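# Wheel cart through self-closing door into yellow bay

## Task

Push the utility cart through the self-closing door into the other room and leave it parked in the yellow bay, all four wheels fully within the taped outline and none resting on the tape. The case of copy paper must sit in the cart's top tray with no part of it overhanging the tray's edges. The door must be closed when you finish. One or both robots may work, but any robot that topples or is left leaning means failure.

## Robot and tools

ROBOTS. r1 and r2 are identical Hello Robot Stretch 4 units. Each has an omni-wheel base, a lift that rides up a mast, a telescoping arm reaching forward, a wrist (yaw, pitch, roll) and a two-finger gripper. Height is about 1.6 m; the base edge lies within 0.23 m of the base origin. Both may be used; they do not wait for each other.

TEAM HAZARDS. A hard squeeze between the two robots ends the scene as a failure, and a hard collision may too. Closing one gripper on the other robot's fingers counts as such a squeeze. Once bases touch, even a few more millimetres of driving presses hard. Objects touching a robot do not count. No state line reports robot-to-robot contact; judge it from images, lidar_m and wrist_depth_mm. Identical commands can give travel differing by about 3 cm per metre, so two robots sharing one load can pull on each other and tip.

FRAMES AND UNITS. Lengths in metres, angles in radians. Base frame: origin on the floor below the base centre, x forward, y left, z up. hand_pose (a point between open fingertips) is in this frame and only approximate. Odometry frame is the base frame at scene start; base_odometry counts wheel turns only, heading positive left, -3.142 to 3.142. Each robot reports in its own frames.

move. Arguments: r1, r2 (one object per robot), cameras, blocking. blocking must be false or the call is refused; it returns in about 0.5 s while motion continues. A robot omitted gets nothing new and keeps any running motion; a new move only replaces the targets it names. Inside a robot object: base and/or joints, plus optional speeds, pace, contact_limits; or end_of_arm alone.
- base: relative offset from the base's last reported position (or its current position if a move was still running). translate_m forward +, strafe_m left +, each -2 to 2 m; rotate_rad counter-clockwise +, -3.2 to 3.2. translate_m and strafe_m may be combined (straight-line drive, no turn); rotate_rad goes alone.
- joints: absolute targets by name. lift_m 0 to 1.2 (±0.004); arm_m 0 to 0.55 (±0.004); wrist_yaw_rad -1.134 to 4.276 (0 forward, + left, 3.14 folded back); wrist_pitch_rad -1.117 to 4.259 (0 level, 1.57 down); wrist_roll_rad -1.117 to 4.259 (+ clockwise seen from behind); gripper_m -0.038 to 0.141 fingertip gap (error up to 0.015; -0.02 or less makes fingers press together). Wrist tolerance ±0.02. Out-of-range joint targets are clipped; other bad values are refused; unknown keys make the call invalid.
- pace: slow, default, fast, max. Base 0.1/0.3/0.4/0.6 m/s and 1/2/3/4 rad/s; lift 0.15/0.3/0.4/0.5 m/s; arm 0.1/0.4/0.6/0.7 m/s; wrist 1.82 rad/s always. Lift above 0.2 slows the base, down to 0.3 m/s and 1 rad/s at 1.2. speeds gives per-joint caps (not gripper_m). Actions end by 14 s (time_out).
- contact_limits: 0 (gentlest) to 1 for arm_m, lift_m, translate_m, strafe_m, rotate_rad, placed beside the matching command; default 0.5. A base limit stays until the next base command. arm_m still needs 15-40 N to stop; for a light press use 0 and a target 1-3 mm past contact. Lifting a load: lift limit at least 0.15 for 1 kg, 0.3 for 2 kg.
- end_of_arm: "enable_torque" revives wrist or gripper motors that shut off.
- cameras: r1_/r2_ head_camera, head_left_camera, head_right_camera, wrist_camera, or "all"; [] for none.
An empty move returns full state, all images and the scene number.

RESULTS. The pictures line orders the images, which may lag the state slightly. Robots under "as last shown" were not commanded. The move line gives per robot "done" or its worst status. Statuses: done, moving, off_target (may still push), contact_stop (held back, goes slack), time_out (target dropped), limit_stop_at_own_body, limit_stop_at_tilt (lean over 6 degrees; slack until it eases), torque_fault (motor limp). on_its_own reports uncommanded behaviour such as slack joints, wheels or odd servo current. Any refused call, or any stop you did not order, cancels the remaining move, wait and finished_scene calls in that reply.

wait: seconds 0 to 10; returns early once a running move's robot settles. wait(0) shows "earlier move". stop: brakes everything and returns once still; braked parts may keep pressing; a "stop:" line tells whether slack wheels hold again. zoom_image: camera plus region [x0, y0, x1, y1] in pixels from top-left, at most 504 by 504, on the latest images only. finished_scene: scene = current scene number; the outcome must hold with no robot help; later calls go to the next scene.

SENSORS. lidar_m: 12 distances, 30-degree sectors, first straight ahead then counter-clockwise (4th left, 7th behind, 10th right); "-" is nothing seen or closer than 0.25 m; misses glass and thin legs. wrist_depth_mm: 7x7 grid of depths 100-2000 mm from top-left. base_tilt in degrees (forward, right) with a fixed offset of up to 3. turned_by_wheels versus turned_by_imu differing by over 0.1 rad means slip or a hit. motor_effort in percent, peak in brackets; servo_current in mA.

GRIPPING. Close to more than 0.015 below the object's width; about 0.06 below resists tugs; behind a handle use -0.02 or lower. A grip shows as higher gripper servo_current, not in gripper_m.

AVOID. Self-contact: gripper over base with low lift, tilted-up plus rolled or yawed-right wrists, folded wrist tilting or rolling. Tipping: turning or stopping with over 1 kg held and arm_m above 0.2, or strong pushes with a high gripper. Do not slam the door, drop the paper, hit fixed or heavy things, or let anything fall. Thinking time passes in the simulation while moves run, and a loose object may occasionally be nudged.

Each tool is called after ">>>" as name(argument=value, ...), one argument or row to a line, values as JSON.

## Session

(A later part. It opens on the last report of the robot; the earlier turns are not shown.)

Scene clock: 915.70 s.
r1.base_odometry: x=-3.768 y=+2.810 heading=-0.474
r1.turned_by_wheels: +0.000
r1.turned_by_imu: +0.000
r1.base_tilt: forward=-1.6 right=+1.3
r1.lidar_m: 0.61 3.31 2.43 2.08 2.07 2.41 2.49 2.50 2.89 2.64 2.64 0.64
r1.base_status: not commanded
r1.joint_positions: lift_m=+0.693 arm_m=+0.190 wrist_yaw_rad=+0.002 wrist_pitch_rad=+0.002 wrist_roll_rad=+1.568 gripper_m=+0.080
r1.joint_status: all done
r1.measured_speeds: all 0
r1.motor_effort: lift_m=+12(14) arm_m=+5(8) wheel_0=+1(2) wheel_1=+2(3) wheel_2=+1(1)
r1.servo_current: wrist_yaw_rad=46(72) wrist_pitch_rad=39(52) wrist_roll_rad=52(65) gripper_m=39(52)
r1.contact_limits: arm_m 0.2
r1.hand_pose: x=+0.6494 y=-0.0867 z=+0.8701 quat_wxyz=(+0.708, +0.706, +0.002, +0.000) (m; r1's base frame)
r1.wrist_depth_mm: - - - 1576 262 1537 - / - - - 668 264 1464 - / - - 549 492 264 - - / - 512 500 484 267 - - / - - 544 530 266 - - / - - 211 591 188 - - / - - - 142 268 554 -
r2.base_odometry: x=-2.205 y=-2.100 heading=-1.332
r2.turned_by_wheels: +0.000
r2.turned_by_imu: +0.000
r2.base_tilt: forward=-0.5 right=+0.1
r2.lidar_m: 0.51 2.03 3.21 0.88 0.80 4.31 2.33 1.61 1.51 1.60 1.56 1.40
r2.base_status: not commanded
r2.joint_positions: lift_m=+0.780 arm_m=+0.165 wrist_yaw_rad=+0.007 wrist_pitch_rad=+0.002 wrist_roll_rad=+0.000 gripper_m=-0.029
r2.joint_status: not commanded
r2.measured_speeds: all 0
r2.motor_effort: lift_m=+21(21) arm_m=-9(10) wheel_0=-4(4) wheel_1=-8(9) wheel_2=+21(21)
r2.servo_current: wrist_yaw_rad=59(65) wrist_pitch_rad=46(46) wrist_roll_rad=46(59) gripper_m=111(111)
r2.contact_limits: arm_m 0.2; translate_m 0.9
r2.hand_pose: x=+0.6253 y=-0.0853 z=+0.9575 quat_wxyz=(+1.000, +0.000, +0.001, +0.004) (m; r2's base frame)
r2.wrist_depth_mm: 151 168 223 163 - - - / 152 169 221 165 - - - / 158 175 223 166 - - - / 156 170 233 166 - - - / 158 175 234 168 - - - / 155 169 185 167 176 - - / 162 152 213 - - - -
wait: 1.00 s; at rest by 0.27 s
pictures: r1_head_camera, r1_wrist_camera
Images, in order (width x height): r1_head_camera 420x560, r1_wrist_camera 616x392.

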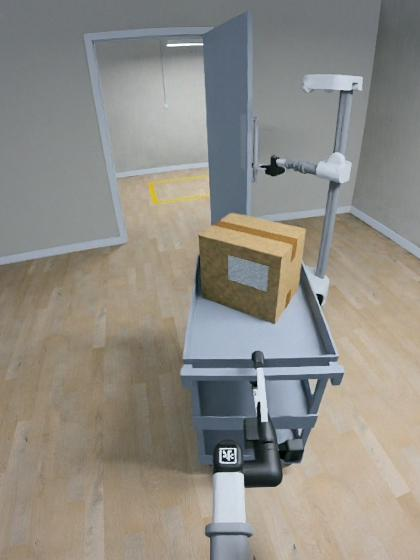

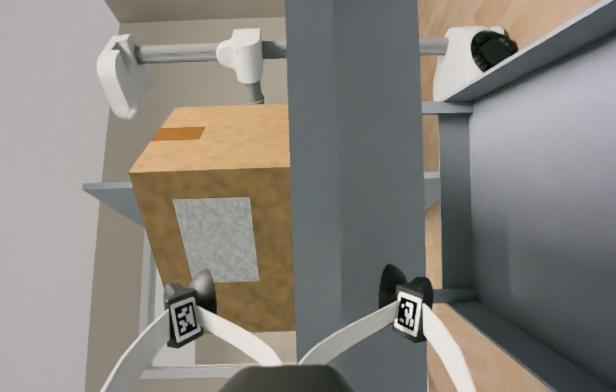

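>>> zoom_image(
  camera="r1_wrist_camera",
  region=[130, 150, 480, 392],
)

>>> zoom_image(
  camera="r1_head_camera",
  region=[160, 300, 360, 500],
)

Scaled by 1.440.

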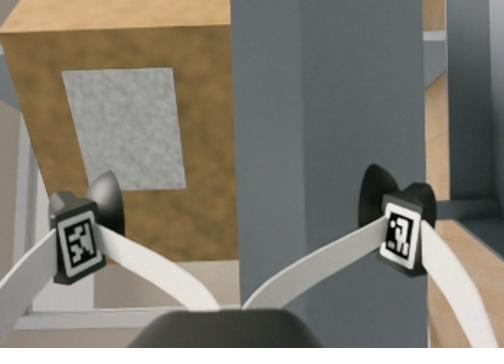

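Scaled by 2.520 from the camera's 420x560 image, which has a finer 600x800 frame.

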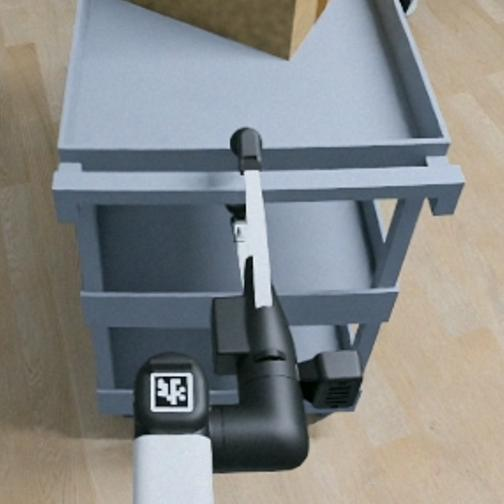

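>>> move(
  blocking=false,
  r1={"joints": {"arm_m": 0.212}, "pace": "slow", "contact_limits": {"arm_m": 0.2}},
)

>>> wait(
  seconds=1.5,
)

>>> move(
  blocking=false,
  r1={"joints": {"gripper_m": -0.03}},
)

>>> wait(
  seconds=2,
  cameras=["r1_head_camera", "r1_wrist_camera"],
)

Scene clock: 936.50 s.
move: r1 moving
r1.base_odometry: x=-3.768 y=+2.810 heading=-0.474
r1.turned_by_wheels: +0.000
r1.turned_by_imu: +0.000
r1.base_tilt: forward=-1.6 right=+1.3
r1.lidar_m: 0.58 3.29 2.41 2.07 2.05 2.41 2.50 2.51 2.87 2.64 2.65 0.65
r1.base_status: not commanded
r1.joint_positions: lift_m=+0.693 arm_m=+0.202 wrist_yaw_rad=+0.002 wrist_pitch_rad=+0.002 wrist_roll_rad=+1.568 gripper_m=+0.080
r1.joint_status: arm_m moving
r1.measured_speeds: translate_m=+0.000 strafe_m=+0.000 rotate_rad=+0.000 lift_m=+0.000 arm_m=+0.045 wrist_yaw_rad=+0.000 wrist_pitch_rad=+0.000 wrist_roll_rad=+0.000
r1.motor_effort: lift_m=+12(12) arm_m=+6(7) wheel_0=+2(2) wheel_1=+3(3) wheel_2=+1(1)
r1.servo_current: wrist_yaw_rad=33(65) wrist_pitch_rad=46(46) wrist_roll_rad=59(59) gripper_m=46(46)
r1.contact_limits: arm_m 0.2
r1.hand_pose: x=+0.6619 y=-0.0867 z=+0.8701 quat_wxyz=(+0.708, +0.706, +0.002, +0.000) (m; r1's base frame)
r1.wrist_depth_mm: - - - 1537 253 1499 1281 / - - - - 252 1397 - / - - 539 480 253 - - / - 508 488 477 255 - - / - - 539 512 255 - - / - - 211 574 195 - - / - - - 142 256 559 -
r2: as last shown
r2.base_tilt: forward=-0.6 right=+0.1
r2.lidar_m: 0.52 2.01 3.20 0.90 0.79 4.34 2.27 1.62 1.53 1.57 1.54 1.42
r2.motor_effort: lift_m=+21(21) arm_m=-9(9) wheel_0=-3(4) wheel_1=-8(9) wheel_2=+20(21)
r2.servo_current: wrist_yaw_rad=52(65) wrist_pitch_rad=39(46) wrist_roll_rad=33(52) gripper_m=104(111)
r2.contact_limits: arm_m 0.2; translate_m 0.9
r2.wrist_depth_mm: 151 168 222 163 - - - / 152 168 223 165 - - - / 158 176 224 166 - - - / 155 170 234 166 - - - / 158 176 234 168 - - - / 154 169 186 167 176 - - / 162 152 213 - - - -
pictures: none

Scene clock: 937.23 s.
earlier move: r1 done
r1.base_odometry: x=-3.768 y=+2.810 heading=-0.474
r1.turned_by_wheels: +0.000
r1.turned_by_imu: +0.000
r1.base_tilt: forward=-1.6 right=+1.3
r1.lidar_m: 0.61 3.31 2.43 2.08 2.06 2.41 2.49 2.51 2.91 2.67 2.64 0.63
r1.base_status: not commanded
r1.joint_positions: lift_m=+0.693 arm_m=+0.212 wrist_yaw_rad=+0.002 wrist_pitch_rad=+0.002 wrist_roll_rad=+1.568 gripper_m=+0.080
r1.joint_status: all done
r1.measured_speeds: all 0
r1.motor_effort: lift_m=+12(13) arm_m=+5(7) wheel_0=+1(2) wheel_1=+2(3) wheel_2=+1(1)
r1.servo_current: wrist_yaw_rad=52(65) wrist_pitch_rad=39(52) wrist_roll_rad=59(59) gripper_m=39(46)
r1.contact_limits: arm_m 0.2
r1.hand_pose: x=+0.6714 y=-0.0867 z=+0.8701 quat_wxyz=(+0.708, +0.706, +0.002, +0.000) (m; r1's base frame)
r1.wrist_depth_mm: - - - - 241 1464 - / - - - - 241 1397 - / - - 530 183 243 - - / - 492 480 466 245 - - / - - 525 184 245 - - / - - 211 185 191 - - / - - - 142 246 554 -
r2.base_odometry: x=-2.205 y=-2.100 heading=-1.332
r2.turned_by_wheels: +0.000
r2.turned_by_imu: +0.000
r2.base_tilt: forward=-0.6 right=+0.1
r2.lidar_m: 0.54 2.03 3.20 0.87 0.78 4.33 2.28 1.61 1.53 1.60 1.56 1.43
r2.base_status: not commanded
r2.joint_positions: lift_m=+0.780 arm_m=+0.165 wrist_yaw_rad=+0.007 wrist_pitch_rad=+0.002 wrist_roll_rad=+0.000 gripper_m=-0.029
r2.joint_status: not commanded
r2.measured_speeds: all 0
r2.motor_effort: lift_m=+21(21) arm_m=-9(10) wheel_0=-3(4) wheel_1=-8(9) wheel_2=+21(21)
r2.servo_current: wrist_yaw_rad=59(65) wrist_pitch_rad=33(46) wrist_roll_rad=59(59) gripper_m=104(111)
r2.contact_limits: arm_m 0.2; translate_m 0.9
r2.hand_pose: x=+0.6253 y=-0.0853 z=+0.9575 quat_wxyz=(+1.000, +0.000, +0.001, +0.004) (m; r2's base frame)
r2.wrist_depth_mm: 151 168 222 163 - - - / 152 169 223 165 - - - / 158 176 223 166 - - - / 155 170 234 165 - - - / 158 176 233 168 - - - / 155 169 185 168 176 - - / 161 152 213 - - - -
wait: 0.73 of 1.5 s (r1 has come to rest)
pictures: none

Scene clock: 937.73 s.
move: r1 moving
r1.base_odometry: x=-3.768 y=+2.810 heading=-0.474
r1.turned_by_wheels: +0.000
r1.turned_by_imu: +0.000
r1.base_tilt: forward=-1.6 right=+1.3
r1.lidar_m: 0.59 3.30 2.41 2.08 2.05 2.44 2.50 2.49 2.93 2.65 2.64 0.64
r1.base_status: not commanded
r1.joint_positions: lift_m=+0.693 arm_m=+0.212 wrist_yaw_rad=+0.002 wrist_pitch_rad=+0.002 wrist_roll_rad=+1.568 gripper_m=+0.062
r1.joint_status: gripper_m moving
r1.measured_speeds: all 0
r1.motor_effort: lift_m=+12(12) arm_m=+5(5) wheel_0=+2(2) wheel_1=+2(3) wheel_2=+1(1)
r1.servo_current: wrist_yaw_rad=52(59) wrist_pitch_rad=39(46) wrist_roll_rad=46(59) gripper_m=98(98)
r1.contact_limits: arm_m 0.2
r1.hand_pose: x=+0.6714 y=-0.0867 z=+0.8701 quat_wxyz=(+0.708, +0.706, +0.002, +0.000) (m; r1's base frame)
r1.wrist_depth_mm: - - - - 241 1464 - / - - - - 242 1397 - / - - 525 183 243 - - / - 492 477 466 244 - - / - - 525 184 245 - - / - - 193 185 193 - - / - - - 142 247 634 -
r2: as last shown
r2.lidar_m: 0.55 2.03 3.20 0.88 0.80 4.32 2.28 1.61 1.53 1.58 1.57 1.45
r2.motor_effort: lift_m=+21(21) arm_m=-9(9) wheel_0=-3(4) wheel_1=-8(9) wheel_2=+21(21)
r2.servo_current: wrist_yaw_rad=59(65) wrist_pitch_rad=39(46) wrist_roll_rad=46(52) gripper_m=111(111)
r2.contact_limits: arm_m 0.2; translate_m 0.9
r2.wrist_depth_mm: 151 168 223 164 - - - / 152 169 223 164 - - - / 158 176 223 165 - - - / 156 169 234 166 - - - / 158 176 233 168 - - - / 155 169 185 167 176 - - / 162 152 213 - - - -
pictures: none

Scene clock: 939.03 s.
earlier move: r1 done
r1.base_odometry: x=-3.768 y=+2.810 heading=-0.474
r1.turned_by_wheels: +0.000
r1.turned_by_imu: +0.000
r1.base_tilt: forward=-1.6 right=+1.3
r1.lidar_m: 0.59 3.30 2.42 2.07 2.06 2.44 2.51 2.50 2.91 2.65 2.65 0.65
r1.base_status: not commanded
r1.joint_positions: lift_m=+0.692 arm_m=+0.212 wrist_yaw_rad=+0.002 wrist_pitch_rad=+0.007 wrist_roll_rad=+1.568 gripper_m=-0.029
r1.joint_status: all done
r1.measured_speeds: all 0
r1.motor_effort: lift_m=+15(15) arm_m=-3(5) wheel_0=+2(2) wheel_1=+2(3) wheel_2=+2(2)
r1.servo_current: wrist_yaw_rad=39(59) wrist_pitch_rad=52(59) wrist_roll_rad=59(65) gripper_m=78(182)
r1.contact_limits: arm_m 0.2
r1.hand_pose: x=+0.6715 y=-0.0867 z=+0.8685 quat_wxyz=(+0.708, +0.706, +0.003, -0.002) (m; r1's base frame)
r1.wrist_depth_mm: - - - 233 234 1430 - / - - - 235 235 - - / - 569 508 236 236 - - / - 477 477 236 237 - - / - - 521 178 239 - - / - - 187 195 182 - - / - - - 128 241 140 -
r2.base_odometry: x=-2.205 y=-2.100 heading=-1.332
r2.turned_by_wheels: +0.000
r2.turned_by_imu: +0.000
r2.base_tilt: forward=-0.6 right=+0.1
r2.lidar_m: 0.54 2.07 3.21 0.91 0.81 4.32 2.28 1.63 1.54 1.59 1.57 1.42
r2.base_status: not commanded
r2.joint_positions: lift_m=+0.780 arm_m=+0.165 wrist_yaw_rad=+0.007 wrist_pitch_rad=+0.002 wrist_roll_rad=+0.000 gripper_m=-0.029
r2.joint_status: not commanded
r2.measured_speeds: all 0
r2.motor_effort: lift_m=+21(21) arm_m=-10(10) wheel_0=-3(4) wheel_1=-9(9) wheel_2=+20(21)
r2.servo_current: wrist_yaw_rad=52(65) wrist_pitch_rad=46(46) wrist_roll_rad=46(65) gripper_m=104(111)
r2.contact_limits: arm_m 0.2; translate_m 0.9
r2.hand_pose: x=+0.6253 y=-0.0853 z=+0.9575 quat_wxyz=(+1.000, +0.000, +0.001, +0.004) (m; r2's base frame)
r2.wrist_depth_mm: 151 168 222 163 - - - / 152 169 223 165 - - - / 158 175 223 166 - - - / 156 170 234 166 - - - / 158 176 234 169 - - - / 155 169 186 167 176 - - / 162 152 213 - - - -
wait: 1.30 of 2 s (r1 has come to rest)
pictures: r1_head_camera, r1_wrist_camera
Images, in order (width x height): r1_head_camera 420x560, r1_wrist_camera 616x392.

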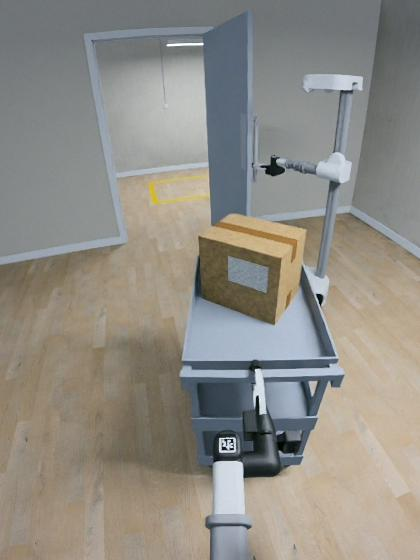

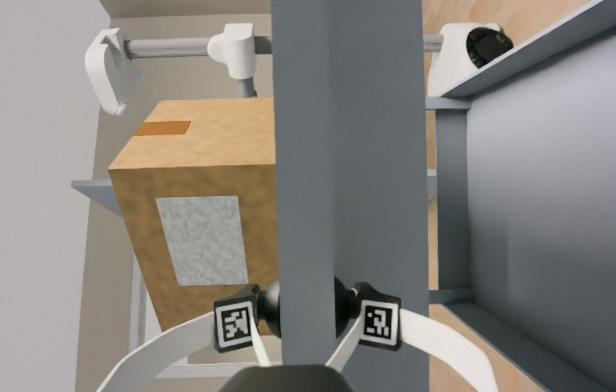

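>>> move(
  blocking=false,
  r1={"joints": {"gripper_m": 0.09}},
)

>>> wait(
  seconds=3,
)

>>> move(
  blocking=false,
  r1={"base": {"strafe_m": -0.1}, "joints": {"arm_m": 0.205}, "pace": "slow", "contact_limits": {"strafe_m": 0.2}},
)

>>> wait(
  seconds=2,
)

>>> wait(
  seconds=2,
  cameras=["r1_wrist_camera"],
)

Scene clock: 975.77 s.
move: r1 moving
r1.base_odometry: x=-3.768 y=+2.810 heading=-0.474
r1.turned_by_wheels: +0.000
r1.turned_by_imu: +0.000
r1.base_tilt: forward=-1.6 right=+1.3
r1.lidar_m: 0.60 3.30 2.40 2.07 2.04 2.42 2.50 2.51 2.90 2.64 2.63 0.65
r1.base_status: not commanded
r1.joint_positions: lift_m=+0.692 arm_m=+0.212 wrist_yaw_rad=+0.002 wrist_pitch_rad=+0.007 wrist_roll_rad=+1.568 gripper_m=-0.004
r1.joint_status: gripper_m moving
r1.measured_speeds: all 0
r1.motor_effort: lift_m=+15(15) arm_m=-4(4) wheel_0=+1(2) wheel_1=+2(3) wheel_2=+2(2)
r1.servo_current: wrist_yaw_rad=72(72) wrist_pitch_rad=46(52) wrist_roll_rad=39(52) gripper_m=59(91)
r1.contact_limits: arm_m 0.2
r1.hand_pose: x=+0.6715 y=-0.0867 z=+0.8685 quat_wxyz=(+0.708, +0.706, +0.003, -0.002) (m; r1's base frame)
r1.wrist_depth_mm: - - - 238 238 1464 - / - - - 239 240 - - / - - 517 239 241 - - / - 480 473 241 242 - - / - - 525 181 244 - - / - - 192 200 184 - - / - - - 127 245 141 -
r2: as last shown
r2.lidar_m: 0.53 2.04 3.20 0.89 0.80 4.31 2.28 1.63 1.53 1.60 1.57 1.41
r2.motor_effort: lift_m=+21(21) arm_m=-9(10) wheel_0=-3(4) wheel_1=-9(9) wheel_2=+21(21)
r2.servo_current: wrist_yaw_rad=39(65) wrist_pitch_rad=46(46) wrist_roll_rad=39(52) gripper_m=98(111)
r2.contact_limits: arm_m 0.2; translate_m 0.9
r2.wrist_depth_mm: 151 168 223 164 - - - / 152 169 223 165 - - - / 158 175 223 166 - - - / 155 169 233 166 - - - / 158 176 234 168 - - - / 155 169 186 167 176 - - / 162 153 213 - - - -
pictures: none

Scene clock: 977.17 s.
earlier move: r1 done
r1.base_odometry: x=-3.768 y=+2.810 heading=-0.474
r1.turned_by_wheels: +0.000
r1.turned_by_imu: +0.000
r1.base_tilt: forward=-1.6 right=+1.3
r1.lidar_m: 0.59 3.27 2.43 2.06 2.04 2.42 2.50 2.49 2.91 2.64 2.64 0.64
r1.base_status: not commanded
r1.joint_positions: lift_m=+0.692 arm_m=+0.212 wrist_yaw_rad=+0.002 wrist_pitch_rad=+0.007 wrist_roll_rad=+1.568 gripper_m=+0.090
r1.joint_status: all done
r1.measured_speeds: all 0
r1.motor_effort: lift_m=+15(15) arm_m=-3(4) wheel_0=+1(2) wheel_1=+2(3) wheel_2=+2(2)
r1.servo_current: wrist_yaw_rad=39(72) wrist_pitch_rad=39(59) wrist_roll_rad=39(72) gripper_m=46(91)
r1.contact_limits: arm_m 0.2
r1.hand_pose: x=+0.6715 y=-0.0867 z=+0.8685 quat_wxyz=(+0.708, +0.706, +0.003, -0.002) (m; r1's base frame)
r1.wrist_depth_mm: - - - 242 244 1464 1205 / - - - - 242 1366 - / - - 539 480 244 - - / - 492 480 459 245 - - / - - 521 508 246 - - / - - 216 183 197 - - / - - - 143 246 1661 -
r2.base_odometry: x=-2.205 y=-2.100 heading=-1.332
r2.turned_by_wheels: +0.000
r2.turned_by_imu: +0.000
r2.base_tilt: forward=-0.5 right=+0.1
r2.lidar_m: 0.53 2.02 3.21 0.88 0.79 4.31 2.30 1.60 1.54 1.60 1.56 1.44
r2.base_status: not commanded
r2.joint_positions: lift_m=+0.780 arm_m=+0.165 wrist_yaw_rad=+0.007 wrist_pitch_rad=+0.002 wrist_roll_rad=+0.000 gripper_m=-0.029
r2.joint_status: not commanded
r2.measured_speeds: all 0
r2.motor_effort: lift_m=+21(21) arm_m=-9(10) wheel_0=-3(4) wheel_1=-9(9) wheel_2=+20(21)
r2.servo_current: wrist_yaw_rad=52(65) wrist_pitch_rad=33(46) wrist_roll_rad=46(52) gripper_m=104(117)
r2.contact_limits: arm_m 0.2; translate_m 0.9
r2.hand_pose: x=+0.6253 y=-0.0853 z=+0.9575 quat_wxyz=(+1.000, +0.000, +0.001, +0.004) (m; r2's base frame)
r2.wrist_depth_mm: 151 168 223 163 - - - / 152 169 223 165 - - - / 158 176 224 166 - - - / 156 169 234 166 - - - / 157 176 234 168 - - - / 155 169 185 167 176 - - / 162 152 213 - - - -
wait: 1.40 of 3 s (r1 has come to rest)
pictures: none

Scene clock: 977.67 s.
move: r1 moving
r1.base_odometry: x=-3.775 y=+2.798 heading=-0.474
r1.turned_by_wheels: +0.000
r1.turned_by_imu: +0.000
r1.base_tilt: forward=-1.6 right=+1.3
r1.lidar_m: 0.61 3.29 2.44 2.08 2.08 2.44 2.49 2.51 2.90 2.64 2.62 0.64
r1.base_status: strafe_m moving
r1.joint_positions: lift_m=+0.692 arm_m=+0.205 wrist_yaw_rad=+0.002 wrist_pitch_rad=+0.007 wrist_roll_rad=+1.568 gripper_m=+0.090
r1.joint_status: arm_m moving
r1.measured_speeds: translate_m=+0.000 strafe_m=-0.058 rotate_rad=-0.001 lift_m=+0.000 arm_m=-0.004 wrist_yaw_rad=+0.000 wrist_pitch_rad=+0.000 wrist_roll_rad=+0.000
r1.motor_effort: lift_m=+15(15) arm_m=-5(7) wheel_0=+8(9) wheel_1=-5(7) wheel_2=+0(2)
r1.servo_current: wrist_yaw_rad=59(65) wrist_pitch_rad=46(52) wrist_roll_rad=52(59) gripper_m=39(52)
r1.contact_limits: strafe_m 0.2
r1.hand_pose: x=+0.6647 y=-0.0867 z=+0.8685 quat_wxyz=(+0.708, +0.706, +0.003, -0.002) (m; r1's base frame)
r1.wrist_depth_mm: - - - 247 248 1537 1281 / - - - 1618 249 1430 - / - - 569 504 249 - - / - 488 480 473 250 - - / - - 521 508 251 - - / - - 215 559 195 - - / - - - 143 253 1808 -
r2: as last shown
r2.base_tilt: forward=-0.6 right=+0.1
r2.lidar_m: 0.54 2.02 3.19 0.88 0.80 4.32 2.27 1.60 1.53 1.61 1.56 1.41
r2.motor_effort: lift_m=+21(21) arm_m=-9(9) wheel_0=-3(4) wheel_1=-8(9) wheel_2=+20(21)
r2.servo_current: wrist_yaw_rad=59(65) wrist_pitch_rad=39(46) wrist_roll_rad=39(59) gripper_m=111(111)
r2.contact_limits: arm_m 0.2; translate_m 0.9
r2.wrist_depth_mm: 151 168 222 163 - - - / 152 168 223 164 - - - / 158 175 223 166 - - - / 155 170 234 166 - - - / 158 175 234 169 - - - / 155 169 185 167 176 - - / 161 153 213 - - - -
pictures: none

Scene clock: 979.30 s.
earlier move: r1 done
r1.base_odometry: x=-3.814 y=+2.721 heading=-0.474
r1.turned_by_wheels: +0.000
r1.turned_by_imu: -0.001
r1.base_tilt: forward=-1.6 right=+1.3
r1.lidar_m: 0.61 0.65 2.50 2.17 2.15 2.53 2.46 2.48 2.88 2.56 2.56 0.63
r1.base_status: done
r1.joint_positions: lift_m=+0.692 arm_m=+0.205 wrist_yaw_rad=+0.002 wrist_pitch_rad=+0.007 wrist_roll_rad=+1.568 gripper_m=+0.090
r1.joint_status: all done
r1.measured_speeds: all 0
r1.motor_effort: lift_m=+15(15) arm_m=-5(7) wheel_0=+4(10) wheel_1=-3(8) wheel_2=+0(2)
r1.servo_current: wrist_yaw_rad=72(72) wrist_pitch_rad=52(52) wrist_roll_rad=59(65) gripper_m=46(52)
r1.contact_limits: strafe_m 0.2
r1.hand_pose: x=+0.6646 y=-0.0867 z=+0.8685 quat_wxyz=(+0.708, +0.706, +0.003, -0.002) (m; r1's base frame)
r1.wrist_depth_mm: - - - - - 1708 1182 / - - 1618 1576 248 256 257 / - - - - 249 1430 - / - - 580 530 249 - - / - - 480 469 249 - - / - - 215 496 193 - - / - - 580 143 250 - -
r2.base_odometry: x=-2.205 y=-2.100 heading=-1.332
r2.turned_by_wheels: +0.000
r2.turned_by_imu: +0.000
r2.base_tilt: forward=-0.6 right=+0.1
r2.lidar_m: 0.53 2.03 3.21 0.89 0.79 4.32 2.30 1.62 1.53 1.58 1.57 1.42
r2.base_status: not commanded
r2.joint_positions: lift_m=+0.780 arm_m=+0.165 wrist_yaw_rad=+0.007 wrist_pitch_rad=+0.002 wrist_roll_rad=+0.000 gripper_m=-0.029
r2.joint_status: not commanded
r2.measured_speeds: all 0
r2.motor_effort: lift_m=+21(21) arm_m=-9(10) wheel_0=-3(4) wheel_1=-9(9) wheel_2=+21(21)
r2.servo_current: wrist_yaw_rad=65(72) wrist_pitch_rad=39(46) wrist_roll_rad=39(65) gripper_m=111(111)
r2.contact_limits: arm_m 0.2; translate_m 0.9
r2.hand_pose: x=+0.6253 y=-0.0853 z=+0.9575 quat_wxyz=(+1.000, +0.000, +0.001, +0.004) (m; r2's base frame)
r2.wrist_depth_mm: 151 168 222 163 - - - / 152 168 222 164 - - - / 158 176 223 166 - - - / 156 169 234 166 - - - / 157 176 235 168 - - - / 155 169 186 167 176 - - / 161 153 213 - - - -
wait: 1.63 of 2 s (r1 has come to rest)
pictures: none

Scene clock: 981.30 s.
r1.base_odometry: x=-3.814 y=+2.721 heading=-0.474
r1.turned_by_wheels: +0.000
r1.turned_by_imu: +0.000
r1.base_tilt: forward=-1.6 right=+1.3
r1.lidar_m: 0.62 0.63 2.53 2.18 2.14 2.51 2.48 2.48 2.84 2.54 2.54 0.63
r1.base_status: done
r1.joint_positions: lift_m=+0.692 arm_m=+0.205 wrist_yaw_rad=+0.002 wrist_pitch_rad=+0.007 wrist_roll_rad=+1.568 gripper_m=+0.090
r1.joint_status: all done
r1.measured_speeds: all 0
r1.motor_effort: lift_m=+15(15) arm_m=-5(7) wheel_0=+4(10) wheel_1=-2(8) wheel_2=+0(2)
r1.servo_current: wrist_yaw_rad=52(72) wrist_pitch_rad=59(52) wrist_roll_rad=46(65) gripper_m=46(52)
r1.contact_limits: strafe_m 0.2
r1.hand_pose: x=+0.6646 y=-0.0867 z=+0.8685 quat_wxyz=(+0.708, +0.706, +0.003, -0.002) (m; r1's base frame)
r1.wrist_depth_mm: - - - - - 1708 1229 / - - 1576 1576 249 255 257 / - - - - 248 1430 - / - - 574 530 249 - - / - 508 480 469 248 - - / - - 215 496 194 - - / - - 574 143 250 - -
r2.base_odometry: x=-2.205 y=-2.100 heading=-1.332
r2.turned_by_wheels: +0.000
r2.turned_by_imu: +0.000
r2.base_tilt: forward=-0.6 right=+0.1
r2.lidar_m: 0.54 2.04 3.21 0.87 0.80 4.31 2.28 1.62 1.53 1.59 1.57 1.44
r2.base_status: not commanded
r2.joint_positions: lift_m=+0.780 arm_m=+0.165 wrist_yaw_rad=+0.007 wrist_pitch_rad=+0.002 wrist_roll_rad=+0.000 gripper_m=-0.029
r2.joint_status: not commanded
r2.measured_speeds: all 0
r2.motor_effort: lift_m=+21(21) arm_m=-9(10) wheel_0=-4(4) wheel_1=-9(9) wheel_2=+20(21)
r2.servo_current: wrist_yaw_rad=52(72) wrist_pitch_rad=39(46) wrist_roll_rad=46(65) gripper_m=104(111)
r2.contact_limits: arm_m 0.2; translate_m 0.9
r2.hand_pose: x=+0.6253 y=-0.0853 z=+0.9575 quat_wxyz=(+1.000, +0.000, +0.001, +0.004) (m; r2's base frame)
r2.wrist_depth_mm: 151 168 222 163 - - - / 152 168 223 164 - - - / 158 176 223 166 - - - / 156 169 233 166 - - - / 158 176 234 168 - - - / 155 169 185 167 176 - - / 161 152 213 - - - -
wait: 2.00 s; at rest by 0.27 s
pictures: r1_wrist_camera
Images, in order (width x height): r1_wrist_camera 616x392.

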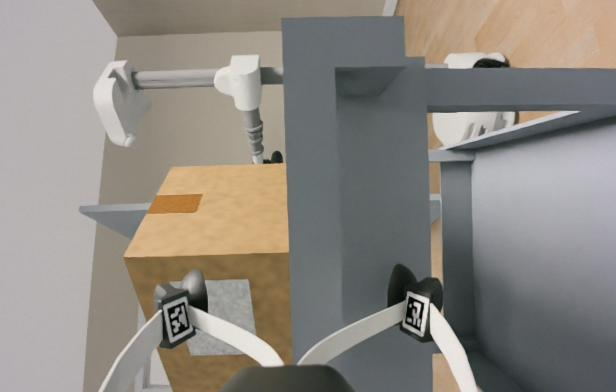

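>>> move(
  blocking=false,
  r1={"base": {"rotate_rad": 0.14}, "pace": "slow", "contact_limits": {"rotate_rad": 0.2}},
)

>>> wait(
  seconds=3,
  cameras=["r1_wrist_camera"],
)

>>> move(
  blocking=false,
  r1={"base": {"strafe_m": -0.1}, "pace": "slow", "contact_limits": {"strafe_m": 0.2}},
)

>>> wait(
  seconds=3,
  cameras=["r1_wrist_camera"],
)

Scene clock: 987.93 s.
move: r1 moving
r1.base_odometry: x=-3.814 y=+2.721 heading=-0.364
r1.turned_by_wheels: +0.109
r1.turned_by_imu: +0.109
r1.base_tilt: forward=-1.6 right=+1.2
r1.lidar_m: 0.62 3.35 2.36 2.15 2.16 2.70 2.47 2.49 2.82 2.56 2.58 0.61
r1.base_status: rotate_rad moving
r1.joint_positions: lift_m=+0.692 arm_m=+0.205 wrist_yaw_rad=+0.002 wrist_pitch_rad=+0.007 wrist_roll_rad=+1.568 gripper_m=+0.090
r1.joint_status: not commanded
r1.measured_speeds: translate_m=-0.001 strafe_m=-0.001 rotate_rad=+0.257 lift_m=+0.000 arm_m=+0.000 wrist_yaw_rad=+0.000 wrist_pitch_rad=+0.000 wrist_roll_rad=+0.000
r1.motor_effort: lift_m=+15(15) arm_m=-5(5) wheel_0=-1(7) wheel_1=-2(7) wheel_2=-3(6)
r1.servo_current: wrist_yaw_rad=52(65) wrist_pitch_rad=46(52) wrist_roll_rad=65(65) gripper_m=52(52)
r1.contact_limits: rotate_rad 0.2
r1.hand_pose: x=+0.6646 y=-0.0867 z=+0.8685 quat_wxyz=(+0.708, +0.706, +0.003, -0.002) (m; r1's base frame)
r1.wrist_depth_mm: - - 1537 1537 233 1366 1138 / - - - - 236 1397 - / - - 559 512 239 - - / - 477 473 466 243 - - / - - 508 183 244 - - / - - 215 554 193 - - / - - - 143 252 1808 -
r2: as last shown
r2.lidar_m: 0.55 2.04 3.22 0.89 0.80 4.32 2.29 1.62 1.53 1.59 1.54 1.40
r2.motor_effort: lift_m=+21(21) arm_m=-9(9) wheel_0=-3(4) wheel_1=-9(9) wheel_2=+20(21)
r2.servo_current: wrist_yaw_rad=52(65) wrist_pitch_rad=46(46) wrist_roll_rad=39(52) gripper_m=104(111)
r2.contact_limits: arm_m 0.2; translate_m 0.9
r2.wrist_depth_mm: 151 168 222 164 - - - / 152 169 223 165 - - - / 158 176 222 166 - - - / 155 169 234 166 - - - / 158 175 234 168 - - - / 155 170 186 167 176 - - / 162 153 213 - - - -
pictures: none

Scene clock: 988.47 s.
earlier move: r1 done
r1.base_odometry: x=-3.814 y=+2.721 heading=-0.334
r1.turned_by_wheels: +0.030
r1.turned_by_imu: +0.030
r1.base_tilt: forward=-1.6 right=+1.3
r1.lidar_m: 0.61 3.38 2.37 2.15 2.17 2.67 2.44 2.51 2.80 2.54 2.58 0.61
r1.base_status: done
r1.joint_positions: lift_m=+0.692 arm_m=+0.205 wrist_yaw_rad=+0.002 wrist_pitch_rad=+0.007 wrist_roll_rad=+1.568 gripper_m=+0.090
r1.joint_status: not commanded
r1.measured_speeds: all 0
r1.motor_effort: lift_m=+15(15) arm_m=-5(5) wheel_0=-4(7) wheel_1=-3(7) wheel_2=-1(6)
r1.servo_current: wrist_yaw_rad=39(65) wrist_pitch_rad=52(52) wrist_roll_rad=46(65) gripper_m=46(52)
r1.contact_limits: rotate_rad 0.2
r1.hand_pose: x=+0.6646 y=-0.0867 z=+0.8685 quat_wxyz=(+0.708, +0.706, +0.003, -0.002) (m; r1's base frame)
r1.wrist_depth_mm: - - - - 220 1336 - / - - 564 167 226 - - / - 473 459 449 232 - - / - 512 496 480 236 - - / - - 559 535 240 - - / - - 211 621 193 - - / - - - 143 254 1618 -
r2.base_odometry: x=-2.205 y=-2.100 heading=-1.332
r2.turned_by_wheels: +0.000
r2.turned_by_imu: +0.000
r2.base_tilt: forward=-0.6 right=+0.1
r2.lidar_m: 0.51 2.04 3.21 0.90 0.79 4.33 2.30 1.62 1.53 1.60 1.59 1.40
r2.base_status: not commanded
r2.joint_positions: lift_m=+0.780 arm_m=+0.165 wrist_yaw_rad=+0.007 wrist_pitch_rad=+0.002 wrist_roll_rad=+0.000 gripper_m=-0.029
r2.joint_status: not commanded
r2.measured_speeds: all 0
r2.motor_effort: lift_m=+21(21) arm_m=-9(9) wheel_0=-4(4) wheel_1=-9(9) wheel_2=+21(21)
r2.servo_current: wrist_yaw_rad=52(65) wrist_pitch_rad=33(46) wrist_roll_rad=46(65) gripper_m=104(111)
r2.contact_limits: arm_m 0.2; translate_m 0.9
r2.hand_pose: x=+0.6253 y=-0.0853 z=+0.9575 quat_wxyz=(+1.000, +0.000, +0.001, +0.004) (m; r2's base frame)
r2.wrist_depth_mm: 151 168 222 163 - - - / 152 168 223 164 - - - / 158 175 223 166 - - - / 155 170 234 166 - - - / 158 175 234 169 - - - / 155 169 185 167 176 - - / 162 152 213 - - - -
wait: 0.53 of 3 s (r1 has come to rest)
pictures: r1_wrist_camera
Images, in order (width x height): r1_wrist_camera 616x392.

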